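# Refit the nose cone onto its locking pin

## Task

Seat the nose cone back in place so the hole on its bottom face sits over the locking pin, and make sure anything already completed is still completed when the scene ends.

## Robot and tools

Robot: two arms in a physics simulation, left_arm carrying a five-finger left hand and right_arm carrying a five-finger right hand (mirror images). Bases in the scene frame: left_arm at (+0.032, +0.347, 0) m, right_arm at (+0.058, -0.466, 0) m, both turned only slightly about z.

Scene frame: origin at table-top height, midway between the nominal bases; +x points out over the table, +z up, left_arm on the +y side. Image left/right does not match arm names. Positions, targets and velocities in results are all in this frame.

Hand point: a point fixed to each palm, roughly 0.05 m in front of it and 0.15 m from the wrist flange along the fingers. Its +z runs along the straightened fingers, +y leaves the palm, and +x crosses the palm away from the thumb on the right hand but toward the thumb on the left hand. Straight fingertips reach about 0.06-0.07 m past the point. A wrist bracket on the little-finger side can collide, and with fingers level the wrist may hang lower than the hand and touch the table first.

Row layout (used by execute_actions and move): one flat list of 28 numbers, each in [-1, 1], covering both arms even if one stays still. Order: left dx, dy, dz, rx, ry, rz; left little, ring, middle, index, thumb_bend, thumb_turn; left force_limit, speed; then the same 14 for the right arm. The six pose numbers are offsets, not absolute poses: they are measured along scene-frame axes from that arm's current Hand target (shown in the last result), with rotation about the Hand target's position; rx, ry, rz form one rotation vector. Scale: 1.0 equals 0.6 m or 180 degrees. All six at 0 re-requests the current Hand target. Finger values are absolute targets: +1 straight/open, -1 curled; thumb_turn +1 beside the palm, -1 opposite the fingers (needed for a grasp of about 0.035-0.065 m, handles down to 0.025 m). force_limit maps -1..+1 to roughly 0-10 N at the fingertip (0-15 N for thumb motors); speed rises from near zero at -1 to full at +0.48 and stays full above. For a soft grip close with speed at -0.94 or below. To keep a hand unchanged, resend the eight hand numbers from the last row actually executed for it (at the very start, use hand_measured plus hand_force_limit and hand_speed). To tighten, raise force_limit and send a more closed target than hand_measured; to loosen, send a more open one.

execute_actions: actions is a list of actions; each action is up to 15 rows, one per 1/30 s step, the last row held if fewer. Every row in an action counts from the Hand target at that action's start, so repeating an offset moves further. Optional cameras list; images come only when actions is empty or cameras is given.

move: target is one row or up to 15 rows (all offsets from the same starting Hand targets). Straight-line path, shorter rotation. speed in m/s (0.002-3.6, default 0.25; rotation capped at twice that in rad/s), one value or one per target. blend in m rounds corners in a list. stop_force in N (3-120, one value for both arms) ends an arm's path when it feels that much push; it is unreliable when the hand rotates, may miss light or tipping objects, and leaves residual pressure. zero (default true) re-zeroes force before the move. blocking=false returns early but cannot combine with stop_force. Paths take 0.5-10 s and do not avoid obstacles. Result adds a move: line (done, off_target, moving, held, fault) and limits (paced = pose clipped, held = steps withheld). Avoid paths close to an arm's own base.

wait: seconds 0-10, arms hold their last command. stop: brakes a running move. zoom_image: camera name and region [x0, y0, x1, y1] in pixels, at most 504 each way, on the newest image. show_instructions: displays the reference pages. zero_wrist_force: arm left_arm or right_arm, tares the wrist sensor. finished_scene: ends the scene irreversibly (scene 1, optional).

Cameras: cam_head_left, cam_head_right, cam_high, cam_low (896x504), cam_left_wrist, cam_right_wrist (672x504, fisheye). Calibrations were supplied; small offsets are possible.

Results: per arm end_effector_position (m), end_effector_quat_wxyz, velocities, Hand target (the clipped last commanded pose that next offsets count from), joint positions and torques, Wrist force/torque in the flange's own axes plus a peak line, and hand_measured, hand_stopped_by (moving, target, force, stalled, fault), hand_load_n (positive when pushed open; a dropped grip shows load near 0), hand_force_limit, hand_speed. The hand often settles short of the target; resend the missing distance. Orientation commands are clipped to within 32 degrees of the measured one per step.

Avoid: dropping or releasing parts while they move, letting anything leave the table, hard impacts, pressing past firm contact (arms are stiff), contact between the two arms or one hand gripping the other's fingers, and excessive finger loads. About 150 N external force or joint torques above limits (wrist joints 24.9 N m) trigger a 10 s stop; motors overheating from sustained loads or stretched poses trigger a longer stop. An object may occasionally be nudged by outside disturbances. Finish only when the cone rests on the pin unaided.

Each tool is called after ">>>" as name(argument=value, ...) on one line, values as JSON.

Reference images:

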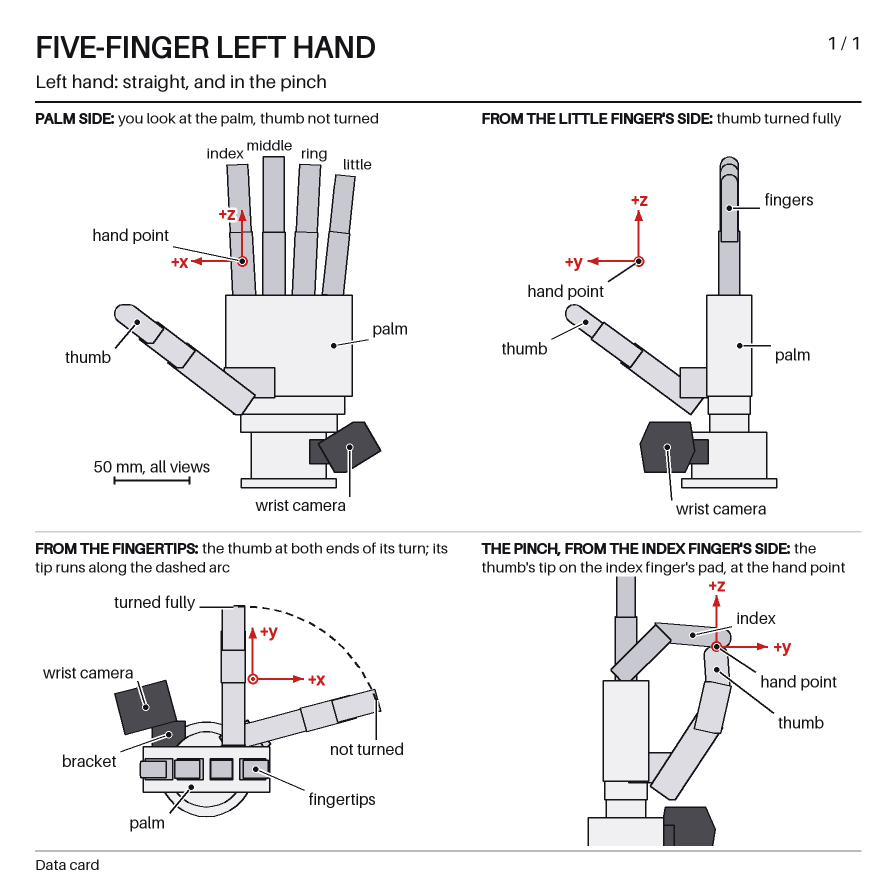

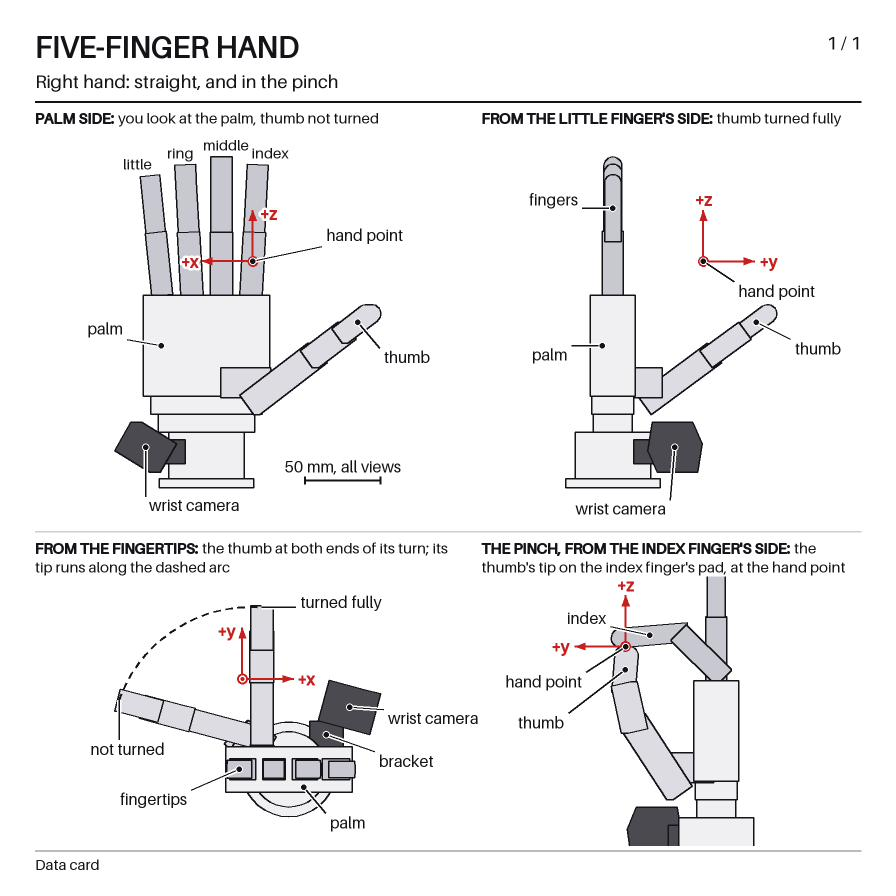

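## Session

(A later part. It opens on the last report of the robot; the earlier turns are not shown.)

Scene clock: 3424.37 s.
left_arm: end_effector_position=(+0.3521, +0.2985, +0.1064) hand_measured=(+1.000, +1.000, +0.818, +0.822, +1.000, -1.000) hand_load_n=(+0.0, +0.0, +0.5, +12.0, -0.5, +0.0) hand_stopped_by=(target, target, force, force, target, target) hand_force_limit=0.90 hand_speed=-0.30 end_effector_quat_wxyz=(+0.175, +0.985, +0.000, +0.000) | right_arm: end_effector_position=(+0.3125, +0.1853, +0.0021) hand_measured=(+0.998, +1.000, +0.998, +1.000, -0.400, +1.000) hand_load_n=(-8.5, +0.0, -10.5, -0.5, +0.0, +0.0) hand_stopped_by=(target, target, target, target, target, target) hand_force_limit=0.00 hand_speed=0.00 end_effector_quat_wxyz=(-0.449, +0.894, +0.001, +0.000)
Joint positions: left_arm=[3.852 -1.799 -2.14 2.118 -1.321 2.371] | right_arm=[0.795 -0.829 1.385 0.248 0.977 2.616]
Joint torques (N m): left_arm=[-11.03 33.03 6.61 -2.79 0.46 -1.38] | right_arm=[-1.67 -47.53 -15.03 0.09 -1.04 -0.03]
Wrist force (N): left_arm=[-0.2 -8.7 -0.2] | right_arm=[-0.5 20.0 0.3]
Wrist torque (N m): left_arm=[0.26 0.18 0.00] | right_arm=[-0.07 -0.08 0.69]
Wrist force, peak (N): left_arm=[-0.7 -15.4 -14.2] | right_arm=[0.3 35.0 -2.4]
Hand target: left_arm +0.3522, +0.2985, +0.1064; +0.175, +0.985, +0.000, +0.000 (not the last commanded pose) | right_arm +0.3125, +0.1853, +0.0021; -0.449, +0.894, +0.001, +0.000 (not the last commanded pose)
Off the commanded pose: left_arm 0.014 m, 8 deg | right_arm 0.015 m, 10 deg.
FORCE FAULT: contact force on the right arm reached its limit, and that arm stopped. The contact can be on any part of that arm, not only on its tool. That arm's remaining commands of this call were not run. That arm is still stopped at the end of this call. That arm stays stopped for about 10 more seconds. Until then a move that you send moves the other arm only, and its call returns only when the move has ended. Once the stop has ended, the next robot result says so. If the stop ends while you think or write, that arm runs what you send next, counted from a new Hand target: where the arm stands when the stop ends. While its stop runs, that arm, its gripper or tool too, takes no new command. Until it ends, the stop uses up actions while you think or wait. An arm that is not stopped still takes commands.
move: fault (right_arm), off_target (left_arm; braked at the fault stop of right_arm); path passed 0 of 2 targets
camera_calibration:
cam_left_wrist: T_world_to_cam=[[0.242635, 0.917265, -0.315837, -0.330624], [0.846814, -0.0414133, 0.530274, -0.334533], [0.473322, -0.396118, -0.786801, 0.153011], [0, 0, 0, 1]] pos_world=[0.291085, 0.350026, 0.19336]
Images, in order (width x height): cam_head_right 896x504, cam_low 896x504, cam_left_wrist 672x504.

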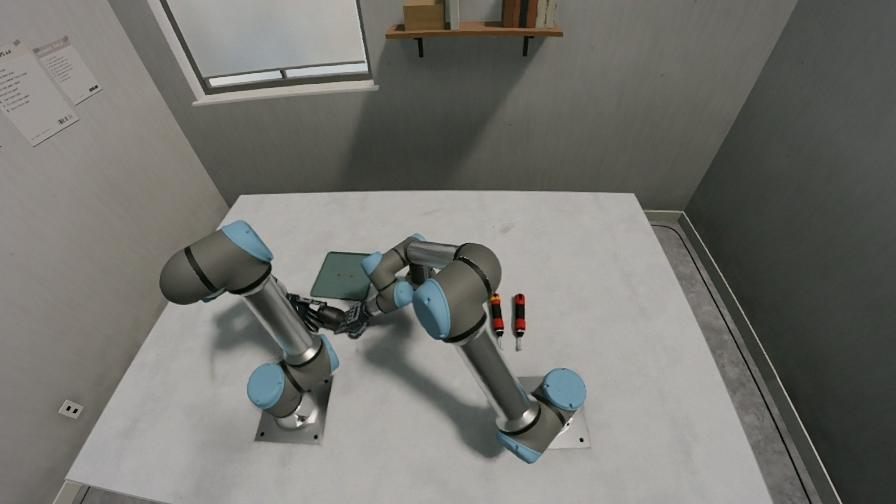

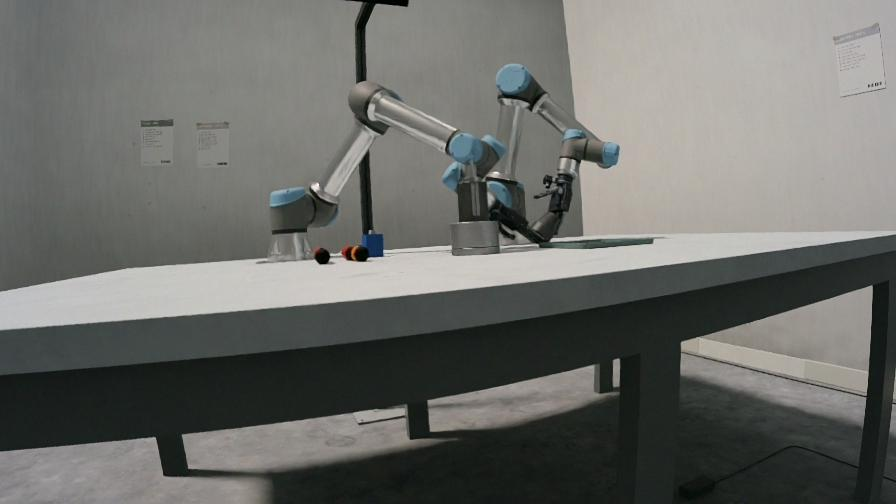

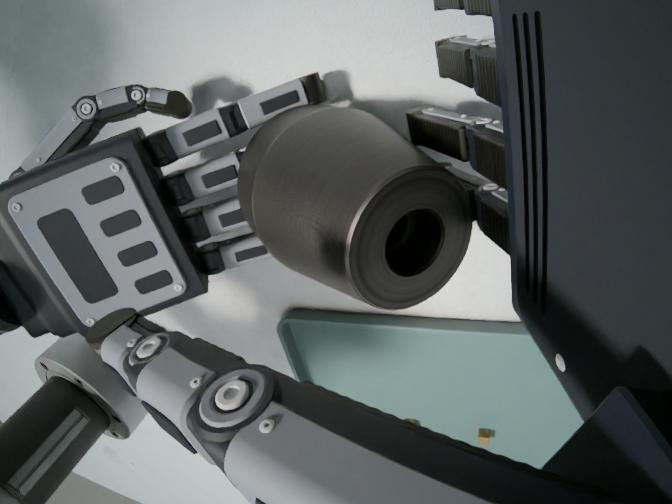

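>>> wait(seconds=6)

Scene clock: 3458.97 s.
left_arm: end_effector_position=(+0.3522, +0.2985, +0.1064) hand_measured=(+1.000, +1.000, +0.818, +0.822, +1.000, -1.000) hand_load_n=(+0.0, +0.0, +0.0, +12.0, +0.0, +0.0) hand_stopped_by=(target, target, force, force, target, target) hand_force_limit=0.90 hand_speed=-0.30 end_effector_quat_wxyz=(+0.175, +0.985, +0.000, +0.000) | right_arm: end_effector_position=(+0.3125, +0.1853, +0.0021) hand_measured=(+0.998, +1.000, +0.998, +1.000, -0.400, +1.000) hand_load_n=(-8.0, +0.0, -10.0, -0.5, +0.0, +0.0) hand_stopped_by=(target, target, target, target, target, target) hand_force_limit=0.00 hand_speed=0.00 end_effector_quat_wxyz=(-0.449, +0.894, +0.001, +0.000)
Joint positions: left_arm=[3.852 -1.799 -2.14 2.118 -1.321 2.371] | right_arm=[0.795 -0.829 1.385 0.248 0.977 2.616]
Joint torques (N m): left_arm=[-8.53 32.15 17.37 -2.7 0.84 -1.52] | right_arm=[-0.96 -60.69 -16.24 -4.56 -4.2 -0.01]
Wrist force (N): left_arm=[-0.5 -8.4 0.2] | right_arm=[0.0 20.0 1.0]
Wrist torque (N m): left_arm=[0.28 0.22 -0.03] | right_arm=[-0.05 -0.15 0.70]
Wrist force, peak (N): left_arm=[-0.4 -9.1 -0.3] | right_arm=[0.1 20.7 1.0]
Hand target: left_arm +0.3522, +0.2985, +0.1064; +0.175, +0.985, +0.000, +0.000 (not the last commanded pose) | right_arm +0.3125, +0.1853, +0.0021; -0.449, +0.894, +0.001, +0.000 (not the last commanded pose)
Off the commanded pose: left_arm 0.014 m, 8 deg | right_arm 0.015 m, 10 deg.
FORCE FAULT, CONTINUED: the right arm's stop, for the force fault that an earlier result reported, is over. The rest of the stop counts as 19 of the actions that you can send in this scene. During its stop the right arm's controller moved it back a little. That arm's target is now where it stood when the stop ended, not its last command. That arm accepts commands again.
wait: 6.00 s; at rest from the start

>>> move(target=[0,0,0.01,0,0,0,1,1,0.7,0.5,1,-1,0.9,-0.3,0,0,0.01,0,0,0,1,1,1,1,-0.4,1,0,0], speed=0.02, cameras=["cam_left_wrist","cam_low"])

>>> zoom_image(camera="cam_low", region=[480, 160, 640, 260])

Scene clock: 3474.60 s.
left_arm: end_effector_position=(+0.3522, +0.2985, +0.1123) hand_measured=(+1.000, +1.000, +0.818, +0.822, +1.000, -1.000) hand_load_n=(+0.0, +0.0, +0.0, +12.0, +0.0, +0.0) hand_stopped_by=(target, target, force, force, target, target) hand_force_limit=0.90 hand_speed=-0.30 end_effector_quat_wxyz=(+0.175, +0.985, +0.000, +0.000) | right_arm: end_effector_position=(+0.3125, +0.1853, +0.0080) hand_measured=(+0.998, +1.000, +0.998, +1.000, -0.400, +1.000) hand_load_n=(-7.5, +0.0, -10.0, -0.5, +0.0, +0.0) hand_stopped_by=(target, target, target, target, target, target) hand_force_limit=0.00 hand_speed=0.00 end_effector_quat_wxyz=(-0.449, +0.894, +0.001, +0.000)
Joint positions: left_arm=[3.851 -1.787 -2.134 2.1 -1.321 2.371] | right_arm=[0.795 -0.836 1.381 0.259 0.977 2.616]
Joint torques (N m): left_arm=[-11 32.28 18.67 -6.64 1.23 -1.28] | right_arm=[-0.54 -63.71 -34.52 0.42 -4.26 0.81]
Wrist force (N): left_arm=[-0.5 -8.0 0.6] | right_arm=[0.1 19.1 0.9]
Wrist torque (N m): left_arm=[0.23 0.20 -0.03] | right_arm=[-0.04 -0.15 0.69]
Wrist force, peak (N): left_arm=[-0.5 -8.9 0.4] | right_arm=[0.0 20.4 1.0]
Hand target: left_arm +0.3522, +0.2985, +0.1124; +0.175, +0.985, +0.000, +0.000 | right_arm +0.3125, +0.1853, +0.0081; -0.449, +0.894, +0.001, +0.000
Off the commanded pose: left_arm 0.000 m, 0 deg | right_arm 0.000 m, 0 deg.
move: done
camera_calibration:
cam_left_wrist: T_world_to_cam=[[0.242568, 0.917383, -0.315547, -0.328807], [0.846823, -0.0415228, 0.530252, -0.337675], [0.473342, -0.395834, -0.786933, 0.157653], [0, 0, 0, 1]] pos_world=[0.291085, 0.350025, 0.199361]
Images, in order (width x height): cam_low 896x504, cam_left_wrist 672x504.

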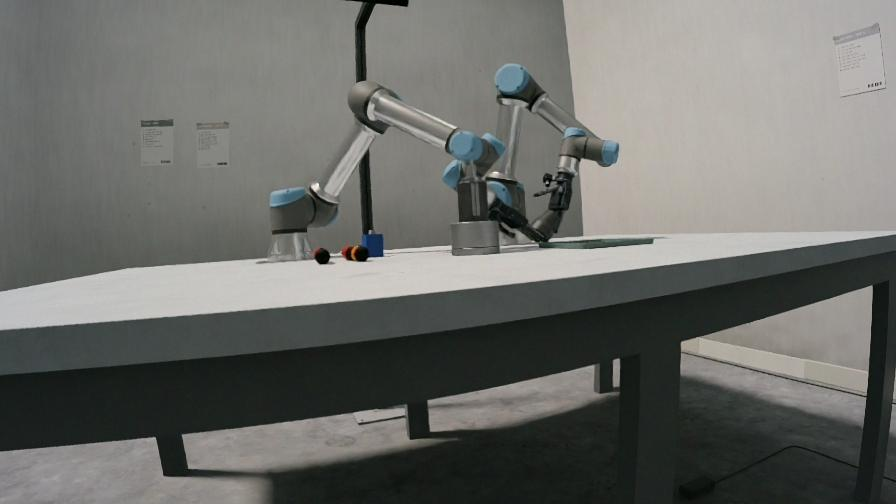

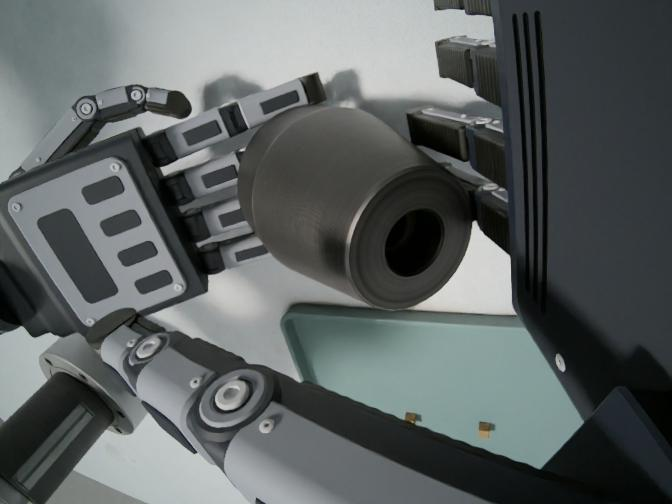

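Scaled by 3.150 from the camera's 896x504 image, which has a finer 1280x720 frame.

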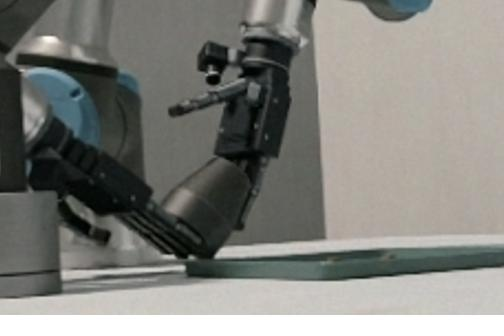

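>>> move(target=[0,0,0.05,0,0,0,1,1,0.7,0.5,1,-1,0.9,-0.3,0,0,0.05,0,0,0,1,1,1,1,-0.4,1,0,0], speed=0.03, cameras=["cam_left_wrist","cam_low"])

>>> zoom_image(camera="cam_low", region=[480, 130, 640, 260])

Scene clock: 3482.90 s.
left_arm: end_effector_position=(+0.3522, +0.2985, +0.1423) hand_measured=(+1.000, +1.000, +0.818, +0.822, +1.000, -1.000) hand_load_n=(+0.0, +0.0, +0.0, +12.0, +0.0, +0.0) hand_stopped_by=(target, target, force, force, target, target) hand_force_limit=0.90 hand_speed=-0.30 end_effector_quat_wxyz=(+0.175, +0.985, +0.000, +0.000) | right_arm: end_effector_position=(+0.3125, +0.1853, +0.0380) hand_measured=(+0.998, +1.000, +0.998, +1.000, -0.400, +1.000) hand_load_n=(-8.0, +0.0, -10.0, -0.5, +0.0, +0.0) hand_stopped_by=(target, target, target, target, target, target) hand_force_limit=0.00 hand_speed=0.00 end_effector_quat_wxyz=(-0.449, +0.894, +0.001, +0.000)
Joint positions: left_arm=[3.851 -1.732 -2.102 2.012 -1.321 2.371] | right_arm=[0.795 -0.872 1.357 0.318 0.977 2.616]
Joint torques (N m): left_arm=[-0.98 32.53 20.09 -6.69 1.28 0.66] | right_arm=[2.4 -62.73 -35.58 0.3 -3.73 0.22]
Wrist force (N): left_arm=[-0.2 -8.3 0.3] | right_arm=[0.1 19.0 0.9]
Wrist torque (N m): left_arm=[0.24 0.16 0.00] | right_arm=[-0.09 -0.16 0.70]
Wrist force, peak (N): left_arm=[-0.3 -8.8 0.4] | right_arm=[0.2 20.3 0.8]
Hand target: left_arm +0.3522, +0.2985, +0.1424; +0.175, +0.985, +0.000, +0.000 | right_arm +0.3125, +0.1853, +0.0381; -0.449, +0.894, +0.001, +0.000
Off the commanded pose: left_arm 0.000 m, 0 deg | right_arm 0.000 m, 0 deg.
move: done
camera_calibration:
cam_left_wrist: T_world_to_cam=[[0.242568, 0.917383, -0.315547, -0.319249], [0.846823, -0.0415228, 0.530252, -0.353587], [0.473342, -0.395834, -0.786933, 0.181221], [0, 0, 0, 1]] pos_world=[0.291085, 0.349925, 0.229361]
Images, in order (width x height): cam_low 896x504, cam_left_wrist 672x504.

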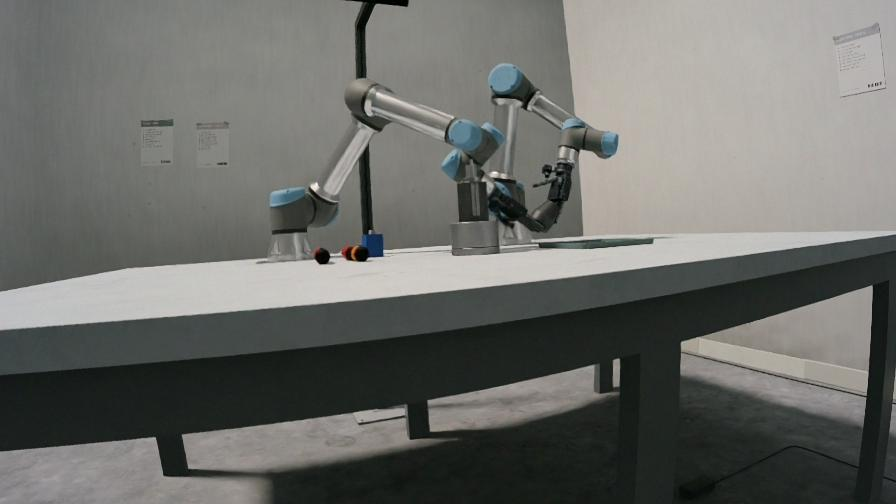

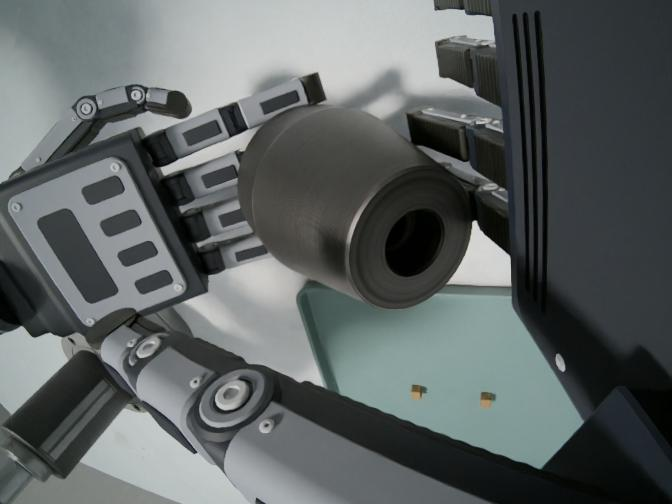

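Scaled by 3.150 from the camera's 896x504 image, which has a finer 1280x720 frame.

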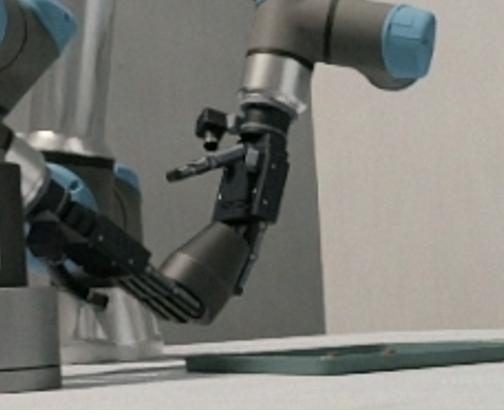

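>>> execute_actions(actions=[[[0,0,0,0,0,0,1,1,0.7,0.5,0.0,-1,0.0,-0.8,0,0,0,0,0,0,1,1,1,1,-0.4,1,0,0]]], cameras=["cam_left_wrist"])

Scene clock: 3493.20 s.
left_arm: end_effector_position=(+0.3522, +0.2985, +0.1424) hand_measured=(+1.000, +1.000, +0.818, +0.822, +0.028, -1.000) hand_load_n=(+0.0, +0.0, +0.0, +12.0, +0.0, +0.0) hand_stopped_by=(target, target, force, force, moving, target) hand_force_limit=0.00 hand_speed=-0.80 end_effector_quat_wxyz=(+0.175, +0.985, +0.000, +0.000) | right_arm: end_effector_position=(+0.3125, +0.1853, +0.0381) hand_measured=(+0.998, +1.000, +0.998, +1.000, -0.400, +1.000) hand_load_n=(-8.0, +0.0, -10.0, +0.0, +0.0, +0.0) hand_stopped_by=(target, target, target, target, target, target) hand_force_limit=0.00 hand_speed=0.00 end_effector_quat_wxyz=(-0.449, +0.894, +0.001, +0.000)
Joint positions: left_arm=[3.851 -1.731 -2.101 2.012 -1.321 2.371] | right_arm=[0.795 -0.872 1.357 0.318 0.977 2.616]
Joint torques (N m): left_arm=[4.62 31.12 18.46 -6.47 0.82 1.19] | right_arm=[1.64 -60.82 -35.58 0.46 -3.7 -2.49]
Wrist force (N): left_arm=[-0.5 -8.2 0.1] | right_arm=[0.4 19.3 0.5]
Wrist torque (N m): left_arm=[0.25 0.21 -0.02] | right_arm=[-0.01 -0.18 0.72]
Wrist force, peak (N): left_arm=[-0.2 -8.8 0.9] | right_arm=[0.2 20.0 1.1]
Hand target: left_arm +0.3522, +0.2985, +0.1424; +0.175, +0.985, +0.000, +0.000 | right_arm +0.3125, +0.1853, +0.0381; -0.449, +0.894, +0.001, +0.000
Off the commanded pose: left_arm 0.000 m, 0 deg | right_arm 0.000 m, 0 deg.
not at rest: the robot was still moving 3 seconds after this call's last action.
camera_calibration:
cam_left_wrist: T_world_to_cam=[[0.242568, 0.917383, -0.315547, -0.319309], [0.846823, -0.0415228, 0.530252, -0.353636], [0.473342, -0.395834, -0.786933, 0.18134], [0, 0, 0, 1]] pos_world=[0.291085, 0.350025, 0.229461]
Images, in order (width x height): cam_left_wrist 672x504.

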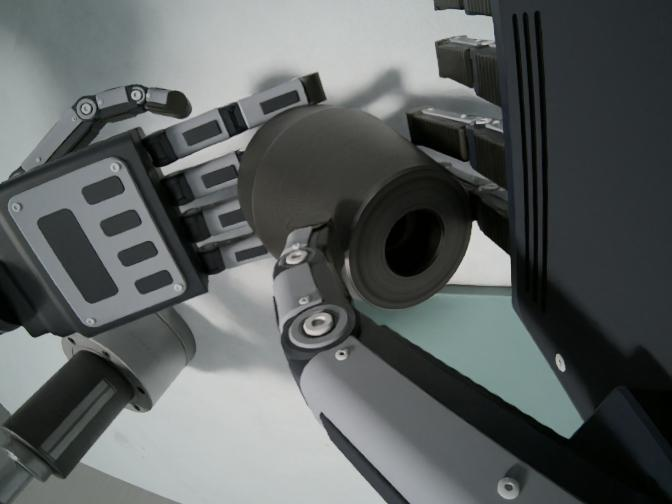

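>>> move(target=[[0,-0.0142,-0.0023,0.0267,0,0,1,1,0.7,0.5,0.0,-1,0.0,-0.8,0,0.0015,-0.0137,0.0267,0,0,1,1,1,1,-0.4,1,0,0],[0,-0.0277,-0.0062,0.0533,0,0,1,1,0.7,0.5,0.0,-1,0.0,-0.8,0,0.0045,-0.0278,0.0533,0,0,1,1,1,1,-0.4,1,0,0]], speed=0.025, blend=0.001, cameras=["cam_left_wrist","cam_low"])

>>> zoom_image(camera="cam_low", region=[480, 130, 640, 260])

Scene clock: 3515.33 s.
left_arm: end_effector_position=(+0.3522, +0.2819, +0.1387) hand_measured=(+1.000, +1.000, +0.818, +0.820, +0.000, -1.000) hand_load_n=(+0.0, +0.0, +0.0, +5.0, +4.0, -0.5) hand_stopped_by=(target, target, force, force, target, target) hand_force_limit=0.00 hand_speed=-0.80 end_effector_quat_wxyz=(+0.092, +0.996, +0.000, +0.000) | right_arm: end_effector_position=(+0.3125, +0.1880, +0.0214) hand_measured=(+0.998, +1.000, +0.998, +1.000, -0.400, +1.000) hand_load_n=(-13.0, +0.0, -13.0, -1.0, +0.0, +0.0) hand_stopped_by=(target, target, target, target, target, target) hand_force_limit=0.00 hand_speed=0.00 end_effector_quat_wxyz=(-0.522, +0.853, +0.001, +0.000)
Joint positions: left_arm=[3.694 -1.656 -2.09 2.068 -1.421 2.19] | right_arm=[0.758 -0.902 1.52 0.019 0.871 2.697]
Joint torques (N m): left_arm=[-10.44 27.58 19.56 -1.11 0.17 -1.74] | right_arm=[-7.42 -66.87 -17.71 -5.65 -5.37 1.94]
Wrist force (N): left_arm=[-1.2 -6.4 -6.7] | right_arm=[1.0 26.5 2.5]
Wrist torque (N m): left_arm=[0.13 0.17 -0.05] | right_arm=[-0.59 -0.22 0.99]
Wrist force, peak (N): left_arm=[-0.4 -10.3 -2.7] | right_arm=[1.4 27.0 2.4]
Hand target: left_arm +0.3522, +0.2819, +0.1387; +0.092, +0.996, +0.000, +0.000 | right_arm +0.3125, +0.1880, +0.0214; -0.522, +0.853, +0.001, +0.000
Off the commanded pose: left_arm 0.000 m, 0 deg | right_arm 0.000 m, 0 deg.
move: done
camera_calibration:
cam_left_wrist: T_world_to_cam=[[0.242584, 0.957121, -0.158343, -0.338279], [0.846814, -0.129271, 0.515941, -0.325599], [0.473349, -0.259246, -0.841862, 0.140907], [0, 0, 0, 1]] pos_world=[0.291085, 0.318213, 0.23305]
Images, in order (width x height): cam_low 896x504, cam_left_wrist 672x504.

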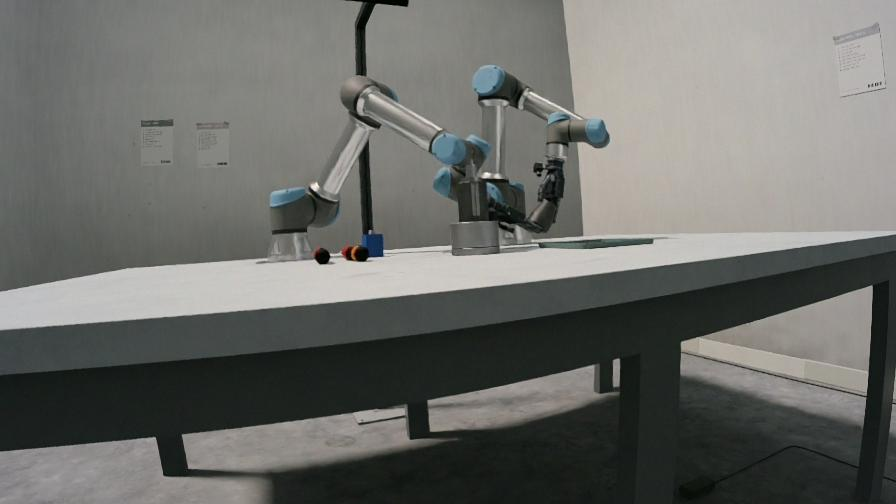

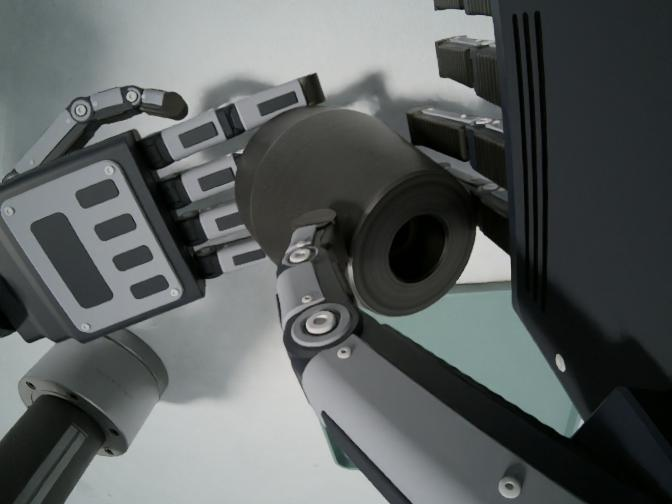

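Scaled by 3.150 from the camera's 896x504 image, which has a finer 1280x720 frame.

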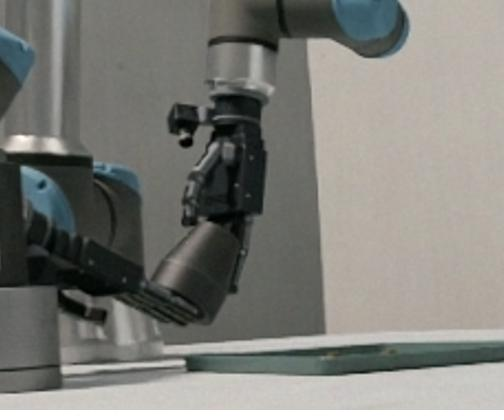

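>>> move(target=[0,0,0.003,0,0,0,1,1,0.7,0.5,0.0,-1,0.0,-0.8,0,0,0,0,0,0,1,1,1,1,-0.4,1,0,0], speed=0.02)

Scene clock: 3527.60 s.
left_arm: end_effector_position=(+0.3522, +0.2819, +0.1404) hand_measured=(+1.000, +1.000, +0.818, +0.820, +0.000, -1.000) hand_load_n=(+0.0, +0.0, +0.0, +12.5, +3.0, -0.5) hand_stopped_by=(target, target, force, force, target, target) hand_force_limit=0.00 hand_speed=-0.80 end_effector_quat_wxyz=(+0.092, +0.996, +0.000, +0.000) | right_arm: end_effector_position=(+0.3126, +0.1881, +0.0215) hand_measured=(+0.998, +1.000, +0.998, +1.000, -0.400, +1.000) hand_load_n=(-8.0, +0.0, -8.0, +0.0, +0.0, +0.0) hand_stopped_by=(target, target, target, target, target, target) hand_force_limit=0.00 hand_speed=0.00 end_effector_quat_wxyz=(-0.522, +0.853, +0.001, +0.000)
Joint positions: left_arm=[3.694 -1.654 -2.087 2.063 -1.421 2.19] | right_arm=[0.758 -0.902 1.52 0.019 0.871 2.697]
Joint torques (N m): left_arm=[-9.75 30.03 21.86 -6.16 1.63 -1.62] | right_arm=[-6.73 -58.37 -16.68 -3.77 -3.3 1.93]
Wrist force (N): left_arm=[-1.1 -5.2 3.8] | right_arm=[1.3 16.4 0.7]
Wrist torque (N m): left_arm=[0.07 0.18 -0.06] | right_arm=[-0.01 -0.21 0.64]
Wrist force, peak (N): left_arm=[-1.2 -6.5 -6.9] | right_arm=[1.4 27.3 2.1]
Hand target: left_arm +0.3522, +0.2819, +0.1405; +0.092, +0.996, +0.000, +0.000 | right_arm +0.3125, +0.1880, +0.0214; -0.522, +0.853, +0.001, +0.000
Off the commanded pose: left_arm 0.000 m, 0 deg | right_arm 0.000 m, 0 deg.
move: done

>>> move(target=[0,-0.0193,-0.0063,0.0389,0,0,1,1,0.7,0.5,0.0,-1,0.0,-0.8,0,0.0063,-0.0195,0.0389,0,0,1,1,1,1,-0.4,1,0,0], speed=0.025, cameras=["cam_left_wrist","cam_low"])

>>> zoom_image(camera="cam_low", region=[480, 130, 640, 260])

Scene clock: 3539.47 s.
left_arm: end_effector_position=(+0.3522, +0.2704, +0.1368) hand_measured=(+1.000, +1.000, +0.818, +0.820, +0.002, -1.000) hand_load_n=(+0.0, +0.0, +0.0, +10.0, +5.0, -1.0) hand_stopped_by=(target, target, force, force, target, target) hand_force_limit=0.00 hand_speed=-0.80 end_effector_quat_wxyz=(+0.031, +1.000, +0.000, +0.000) | right_arm: end_effector_position=(+0.3125, +0.1918, +0.0098) hand_measured=(+0.998, +1.000, +0.998, +1.000, -0.400, +1.000) hand_load_n=(-15.0, +0.0, -13.0, -1.5, +0.0, +0.0) hand_stopped_by=(target, target, target, target, target, target) hand_force_limit=0.00 hand_speed=0.00 end_effector_quat_wxyz=(-0.573, +0.819, +0.001, +0.000)
Joint positions: left_arm=[3.558 -1.626 -2.072 2.098 -1.516 2.047] | right_arm=[0.737 -0.906 1.622 -0.22 0.805 2.783]
Joint torques (N m): left_arm=[-11.52 26.07 19.8 -0.86 0.65 -1.71] | right_arm=[-6.29 -51.02 -17.37 -6.8 -4.63 1.88]
Wrist force (N): left_arm=[-1.7 -7.6 -7.8] | right_arm=[1.6 29.0 -1.6]
Wrist torque (N m): left_arm=[0.42 0.19 -0.11] | right_arm=[-0.32 -0.10 1.16]
Wrist force, peak (N): left_arm=[-1.6 -8.8 -8.1] | right_arm=[1.3 30.0 -1.1]
Hand target: left_arm +0.3522, +0.2703, +0.1367; +0.031, +1.000, +0.000, +0.000 | right_arm +0.3125, +0.1918, +0.0097; -0.573, +0.819, +0.001, +0.000
Off the commanded pose: left_arm 0.000 m, 0 deg | right_arm 0.000 m, 0 deg.
move: done
camera_calibration:
cam_left_wrist: T_world_to_cam=[[0.242644, 0.969268, -0.0405349, -0.346926], [0.846805, -0.19123, 0.496339, -0.306638], [0.473334, -0.154759, -0.867182, 0.111458], [0, 0, 0, 1]] pos_world=[0.291085, 0.294875, 0.234788]
Images, in order (width x height): cam_low 896x504, cam_left_wrist 672x504.

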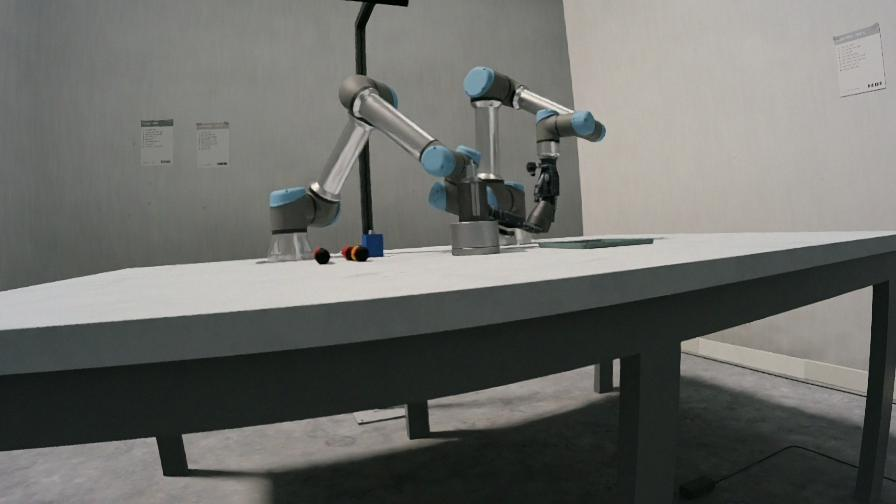

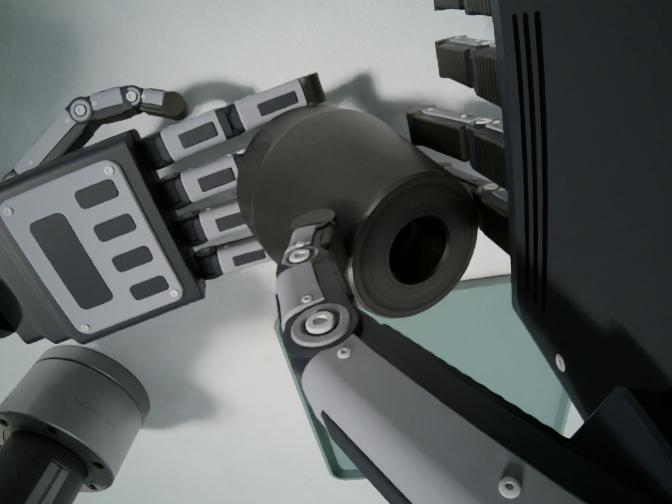

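Scaled by 3.150 from the camera's 896x504 image, which has a finer 1280x720 frame.

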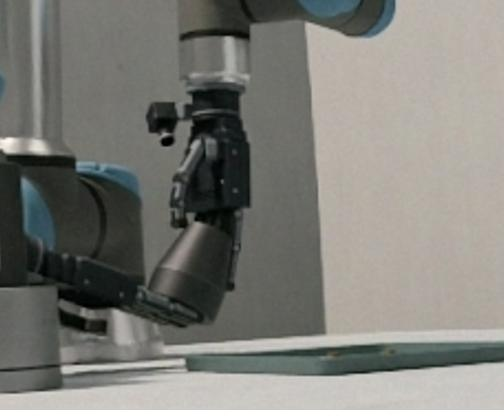

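>>> move(target=[0,0,0.0037,0,0,0,1,1,0.7,0.5,0.0,-1,0.0,-0.8,0,0,0,0,0,0,1,1,1,1,-0.4,1,0,0], speed=0.02)

Scene clock: 3546.10 s.
left_arm: end_effector_position=(+0.3522, +0.2703, +0.1389) hand_measured=(+1.000, +1.000, +0.818, +0.820, +0.002, -1.000) hand_load_n=(+0.0, +0.5, +0.0, +12.5, +4.0, -0.5) hand_stopped_by=(target, target, force, force, target, target) hand_force_limit=0.00 hand_speed=-0.80 end_effector_quat_wxyz=(+0.031, +1.000, +0.000, +0.000) | right_arm: end_effector_position=(+0.3126, +0.1918, +0.0097) hand_measured=(+0.998, +1.000, +0.998, +1.000, -0.400, +1.000) hand_load_n=(-9.5, +0.0, -7.5, +0.0, +0.0, +0.0) hand_stopped_by=(target, target, target, target, target, target) hand_force_limit=0.00 hand_speed=0.00 end_effector_quat_wxyz=(-0.573, +0.819, +0.001, +0.000)
Joint positions: left_arm=[3.558 -1.623 -2.069 2.091 -1.516 2.047] | right_arm=[0.737 -0.906 1.622 -0.22 0.805 2.783]
Joint torques (N m): left_arm=[-9.86 28.9 25.23 -5.18 0.69 -1.73] | right_arm=[-5.58 -53.98 -14.97 -3.59 -2.75 1.98]
Wrist force (N): left_arm=[-2.0 -4.2 3.5] | right_arm=[1.8 17.3 -0.7]
Wrist torque (N m): left_arm=[0.01 0.19 -0.11] | right_arm=[0.09 -0.06 0.72]
Wrist force, peak (N): left_arm=[-1.5 -8.0 -7.7] | right_arm=[1.5 29.1 -1.0]
Hand target: left_arm +0.3522, +0.2703, +0.1390; +0.031, +1.000, +0.000, +0.000 | right_arm +0.3125, +0.1918, +0.0097; -0.573, +0.819, +0.001, +0.000
Off the commanded pose: left_arm 0.000 m, 0 deg | right_arm 0.000 m, 0 deg.
move: done

>>> move(target=[0,0,0.1,0,0,0,1,1,0.7,0.5,0.0,-1,0.0,-0.8,0,0,0.1,0,0,0,1,1,1,1,-0.4,1,0,0], speed=0.04)

>>> move(target=[0,-0.0185,-0.0065,0.0389,0,0,1,1,0.7,0.5,0.0,-1,0.0,-0.8,0,0.0085,-0.0187,0.0389,0,0,1,1,1,1,-0.4,1,0,0], speed=0.025, cameras=["cam_left_wrist","cam_low"])

Scene clock: 3559.47 s.
left_arm: end_effector_position=(+0.3522, +0.2703, +0.1989) hand_measured=(+1.000, +1.000, +0.818, +0.820, +0.002, -1.000) hand_load_n=(+0.0, +0.0, +0.0, +12.0, +3.0, -0.5) hand_stopped_by=(target, target, force, force, target, target) hand_force_limit=0.00 hand_speed=-0.80 end_effector_quat_wxyz=(+0.031, +1.000, +0.000, +0.000) | right_arm: end_effector_position=(+0.3125, +0.1918, +0.0696) hand_measured=(+0.998, +1.000, +0.998, +1.000, -0.400, +1.000) hand_load_n=(-11.0, +0.0, -9.0, -0.5, +0.0, +0.0) hand_stopped_by=(target, target, target, target, target, target) hand_force_limit=0.00 hand_speed=0.00 end_effector_quat_wxyz=(-0.573, +0.819, +0.001, +0.000)
Joint positions: left_arm=[3.558 -1.552 -1.969 1.922 -1.516 2.047] | right_arm=[0.737 -0.992 1.583 -0.096 0.805 2.783]
Joint torques (N m): left_arm=[0.68 26.83 22.82 -5.5 1.06 0.77] | right_arm=[8.33 -60.64 -35.51 -0.45 -1.73 -1.98]
Wrist force (N): left_arm=[-1.9 -5.5 0.6] | right_arm=[1.6 20.8 -0.9]
Wrist torque (N m): left_arm=[0.17 0.14 -0.10] | right_arm=[0.06 -0.01 0.85]
Wrist force, peak (N): left_arm=[-2.0 -6.1 -0.3] | right_arm=[2.0 21.7 -0.7]
Hand target: left_arm +0.3522, +0.2703, +0.1990; +0.031, +1.000, +0.000, +0.000 | right_arm +0.3125, +0.1918, +0.0697; -0.573, +0.819, +0.001, +0.000
Off the commanded pose: left_arm 0.000 m, 0 deg | right_arm 0.000 m, 0 deg.
move: done

Scene clock: 3562.37 s.
left_arm: end_effector_position=(+0.3522, +0.2593, +0.1951) hand_measured=(+1.000, +1.000, +0.818, +0.820, +0.002, -1.000) hand_load_n=(+0.0, +0.0, +0.0, +11.5, +3.0, -1.0) hand_stopped_by=(target, target, force, force, target, target) hand_force_limit=0.00 hand_speed=-0.80 end_effector_quat_wxyz=(-0.030, +1.000, +0.000, +0.000) | right_arm: end_effector_position=(+0.3125, +0.1969, +0.0585) hand_measured=(+0.998, +1.000, +0.998, +1.000, -0.400, +1.000) hand_load_n=(-15.0, +0.0, -12.5, -1.5, +0.0, +0.0) hand_stopped_by=(target, target, target, target, target, target) hand_force_limit=0.00 hand_speed=0.00 end_effector_quat_wxyz=(-0.622, +0.783, +0.001, +0.000)
Joint positions: left_arm=[3.41 -1.553 -1.945 1.946 -1.628 1.898] | right_arm=[0.721 -0.992 1.684 -0.357 0.754 2.891]
Joint torques (N m): left_arm=[-10.69 4.71 22.71 -0.44 0.71 -1.29] | right_arm=[-6.72 -48.78 -16.64 -7.51 -4.1 2.01]
Wrist force (N): left_arm=[-1.9 -7.2 -6.5] | right_arm=[1.9 28.0 -3.1]
Wrist torque (N m): left_arm=[0.43 0.12 -0.12] | right_arm=[-0.22 0.02 1.17]
Wrist force, peak (N): left_arm=[-2.4 -8.7 -5.8] | right_arm=[2.0 28.4 -3.3]
Hand target: left_arm +0.3522, +0.2592, +0.1951; -0.030, +1.000, +0.000, +0.000 | right_arm +0.3125, +0.1969, +0.0585; -0.622, +0.783, +0.001, +0.000
Off the commanded pose: left_arm 0.000 m, 0 deg | right_arm 0.000 m, 0 deg.
move: done
camera_calibration:
cam_left_wrist: T_world_to_cam=[[0.242604, 0.966991, 0.0779204, -0.356279], [0.846824, -0.250273, 0.46931, -0.317147], [0.47332, -0.0478718, -0.879589, 0.135041], [0, 0, 0, 1]] pos_world=[0.291085, 0.271609, 0.295383]
Images, in order (width x height): cam_low 896x504, cam_left_wrist 672x504.

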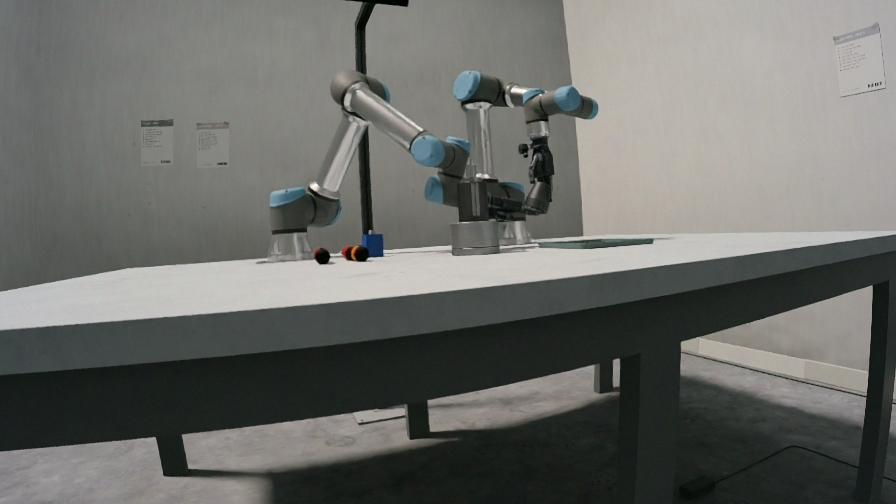

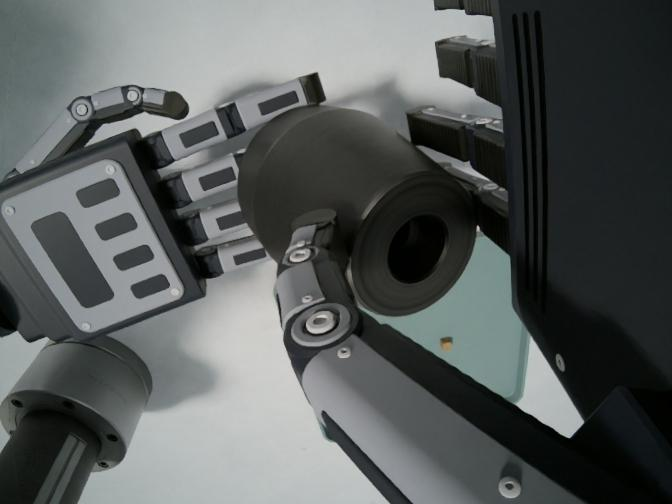

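>>> move(target=[0,0,0.0035,0,0,0,1,1,0.7,0.5,0.0,-1,0.0,-0.8,0,0,0,0,0,0,1,1,1,1,-0.4,1,0,0], speed=0.02)

>>> move(target=[0,-0.0177,-0.0073,0.0389,0,0,1,1,0.7,0.5,0.0,-1,0.0,-0.8,0,0.0103,-0.0175,0.0389,0,0,1,1,1,1,-0.4,1,0,0], speed=0.025, cameras=["cam_left_wrist","cam_low","cam_head_right"])

>>> zoom_image(camera="cam_low", region=[440, 120, 600, 250])

Scene clock: 3574.57 s.
left_arm: end_effector_position=(+0.3522, +0.2592, +0.1971) hand_measured=(+1.000, +1.000, +0.818, +0.820, +0.002, -1.000) hand_load_n=(+0.0, +0.0, +0.0, +10.0, +4.5, -0.5) hand_stopped_by=(target, target, force, force, target, target) hand_force_limit=0.00 hand_speed=-0.80 end_effector_quat_wxyz=(-0.030, +1.000, +0.000, +0.000) | right_arm: end_effector_position=(+0.3126, +0.1969, +0.0585) hand_measured=(+0.998, +1.000, +0.998, +1.000, -0.400, +1.000) hand_load_n=(-10.5, +0.0, -8.0, +0.0, +0.0, +0.0) hand_stopped_by=(target, target, target, target, target, target) hand_force_limit=0.00 hand_speed=0.00 end_effector_quat_wxyz=(-0.622, +0.783, +0.001, +0.000)
Joint positions: left_arm=[3.41 -1.552 -1.942 1.941 -1.628 1.898] | right_arm=[0.721 -0.992 1.685 -0.357 0.754 2.892]
Joint torques (N m): left_arm=[-9.4 27.29 25.39 -4.72 0.72 -1.81] | right_arm=[-5.63 -50.2 -15.32 -4.06 -2.72 1.8]
Wrist force (N): left_arm=[-2.4 -2.7 2.2] | right_arm=[2.0 19.1 -0.5]
Wrist torque (N m): left_arm=[-0.03 0.19 -0.15] | right_arm=[0.08 -0.06 0.82]
Wrist force, peak (N): left_arm=[-1.8 -7.5 -6.8] | right_arm=[2.0 28.7 -2.9]
Hand target: left_arm +0.3522, +0.2592, +0.1972; -0.030, +1.000, +0.000, +0.000 | right_arm +0.3125, +0.1969, +0.0585; -0.622, +0.783, +0.001, +0.000
Off the commanded pose: left_arm 0.000 m, 0 deg | right_arm 0.000 m, 0 deg.
move: done

Scene clock: 3577.50 s.
left_arm: end_effector_position=(+0.3522, +0.2486, +0.1928) hand_measured=(+1.000, +1.000, +0.818, +0.820, +0.002, -1.000) hand_load_n=(+0.0, +0.0, +0.5, +7.5, +4.5, -1.0) hand_stopped_by=(target, target, force, force, target, target) hand_force_limit=0.00 hand_speed=-0.80 end_effector_quat_wxyz=(-0.091, +0.996, +0.000, +0.000) | right_arm: end_effector_position=(+0.3125, +0.2031, +0.0480) hand_measured=(+0.998, +1.000, +0.998, +1.000, -0.400, +1.000) hand_load_n=(-12.0, +0.0, -9.0, -0.5, +0.5, +0.0) hand_stopped_by=(target, target, target, target, target, target) hand_force_limit=0.00 hand_speed=0.00 end_effector_quat_wxyz=(-0.669, +0.743, +0.001, +0.000)
Joint positions: left_arm=[3.257 -1.575 -1.917 1.952 -1.751 1.747] | right_arm=[0.712 -0.974 1.774 -0.64 0.723 3.02]
Joint torques (N m): left_arm=[-9.45 7.69 25.18 -0.45 -0.99 -1.67] | right_arm=[-7.76 -44.3 -11.38 -6.14 -2.85 1.68]
Wrist force (N): left_arm=[-2.6 -1.0 -0.9] | right_arm=[2.2 21.7 -0.7]
Wrist torque (N m): left_arm=[-0.07 0.15 -0.18] | right_arm=[-0.06 -0.04 0.95]
Wrist force, peak (N): left_arm=[-2.3 -3.3 2.0] | right_arm=[2.5 22.9 -1.1]
Hand target: left_arm +0.3522, +0.2486, +0.1928; -0.091, +0.996, +0.000, +0.000 | right_arm +0.3125, +0.2031, +0.0480; -0.669, +0.743, +0.001, +0.000
Off the commanded pose: left_arm 0.000 m, 0 deg | right_arm 0.000 m, 0 deg.
move: done
camera_calibration:
cam_left_wrist: T_world_to_cam=[[0.242648, 0.950261, 0.195258, -0.364261], [0.8468, -0.305675, 0.435307, -0.2984], [0.473341, 0.0597184, -0.878853, 0.105605], [0, 0, 0, 1]] pos_world=[0.291085, 0.248623, 0.293831]
Images, in order (width x height): cam_head_right 896x504, cam_low 896x504, cam_left_wrist 672x504.

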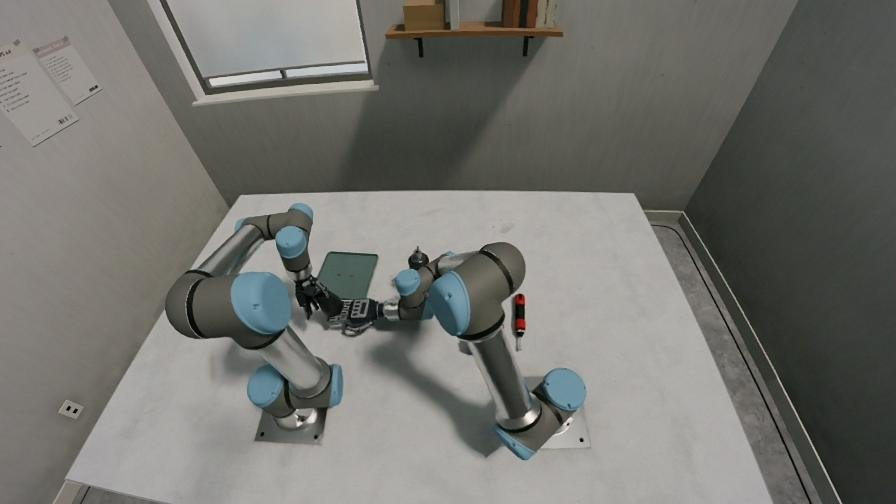

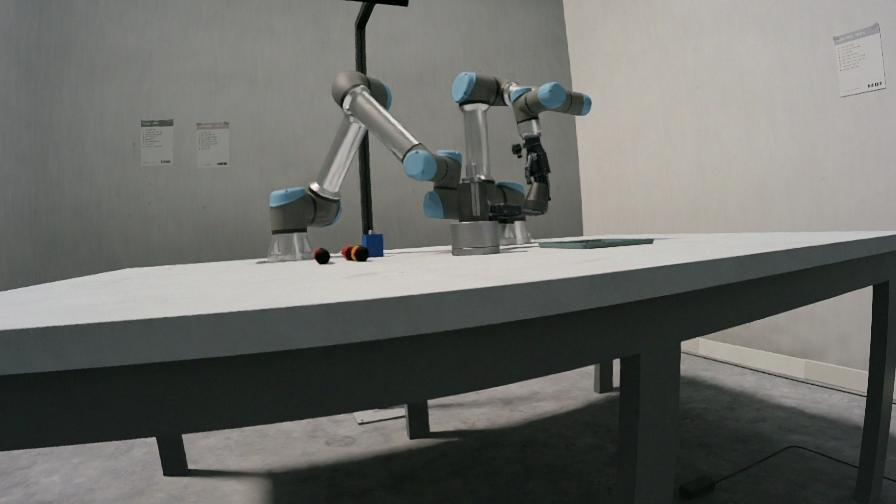

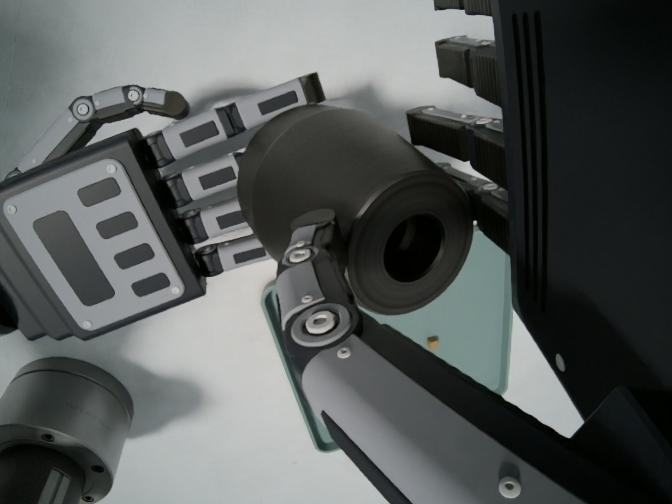

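Scaled by 3.150 from the camera's 896x504 image, which has a finer 1280x720 frame.

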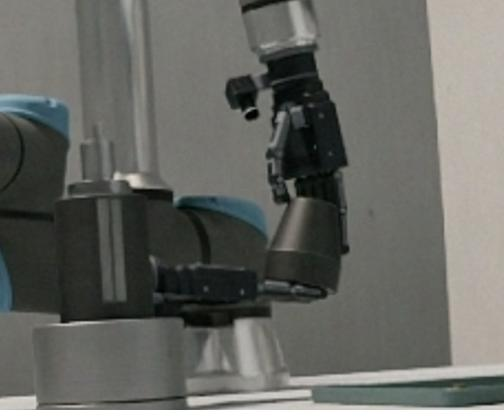

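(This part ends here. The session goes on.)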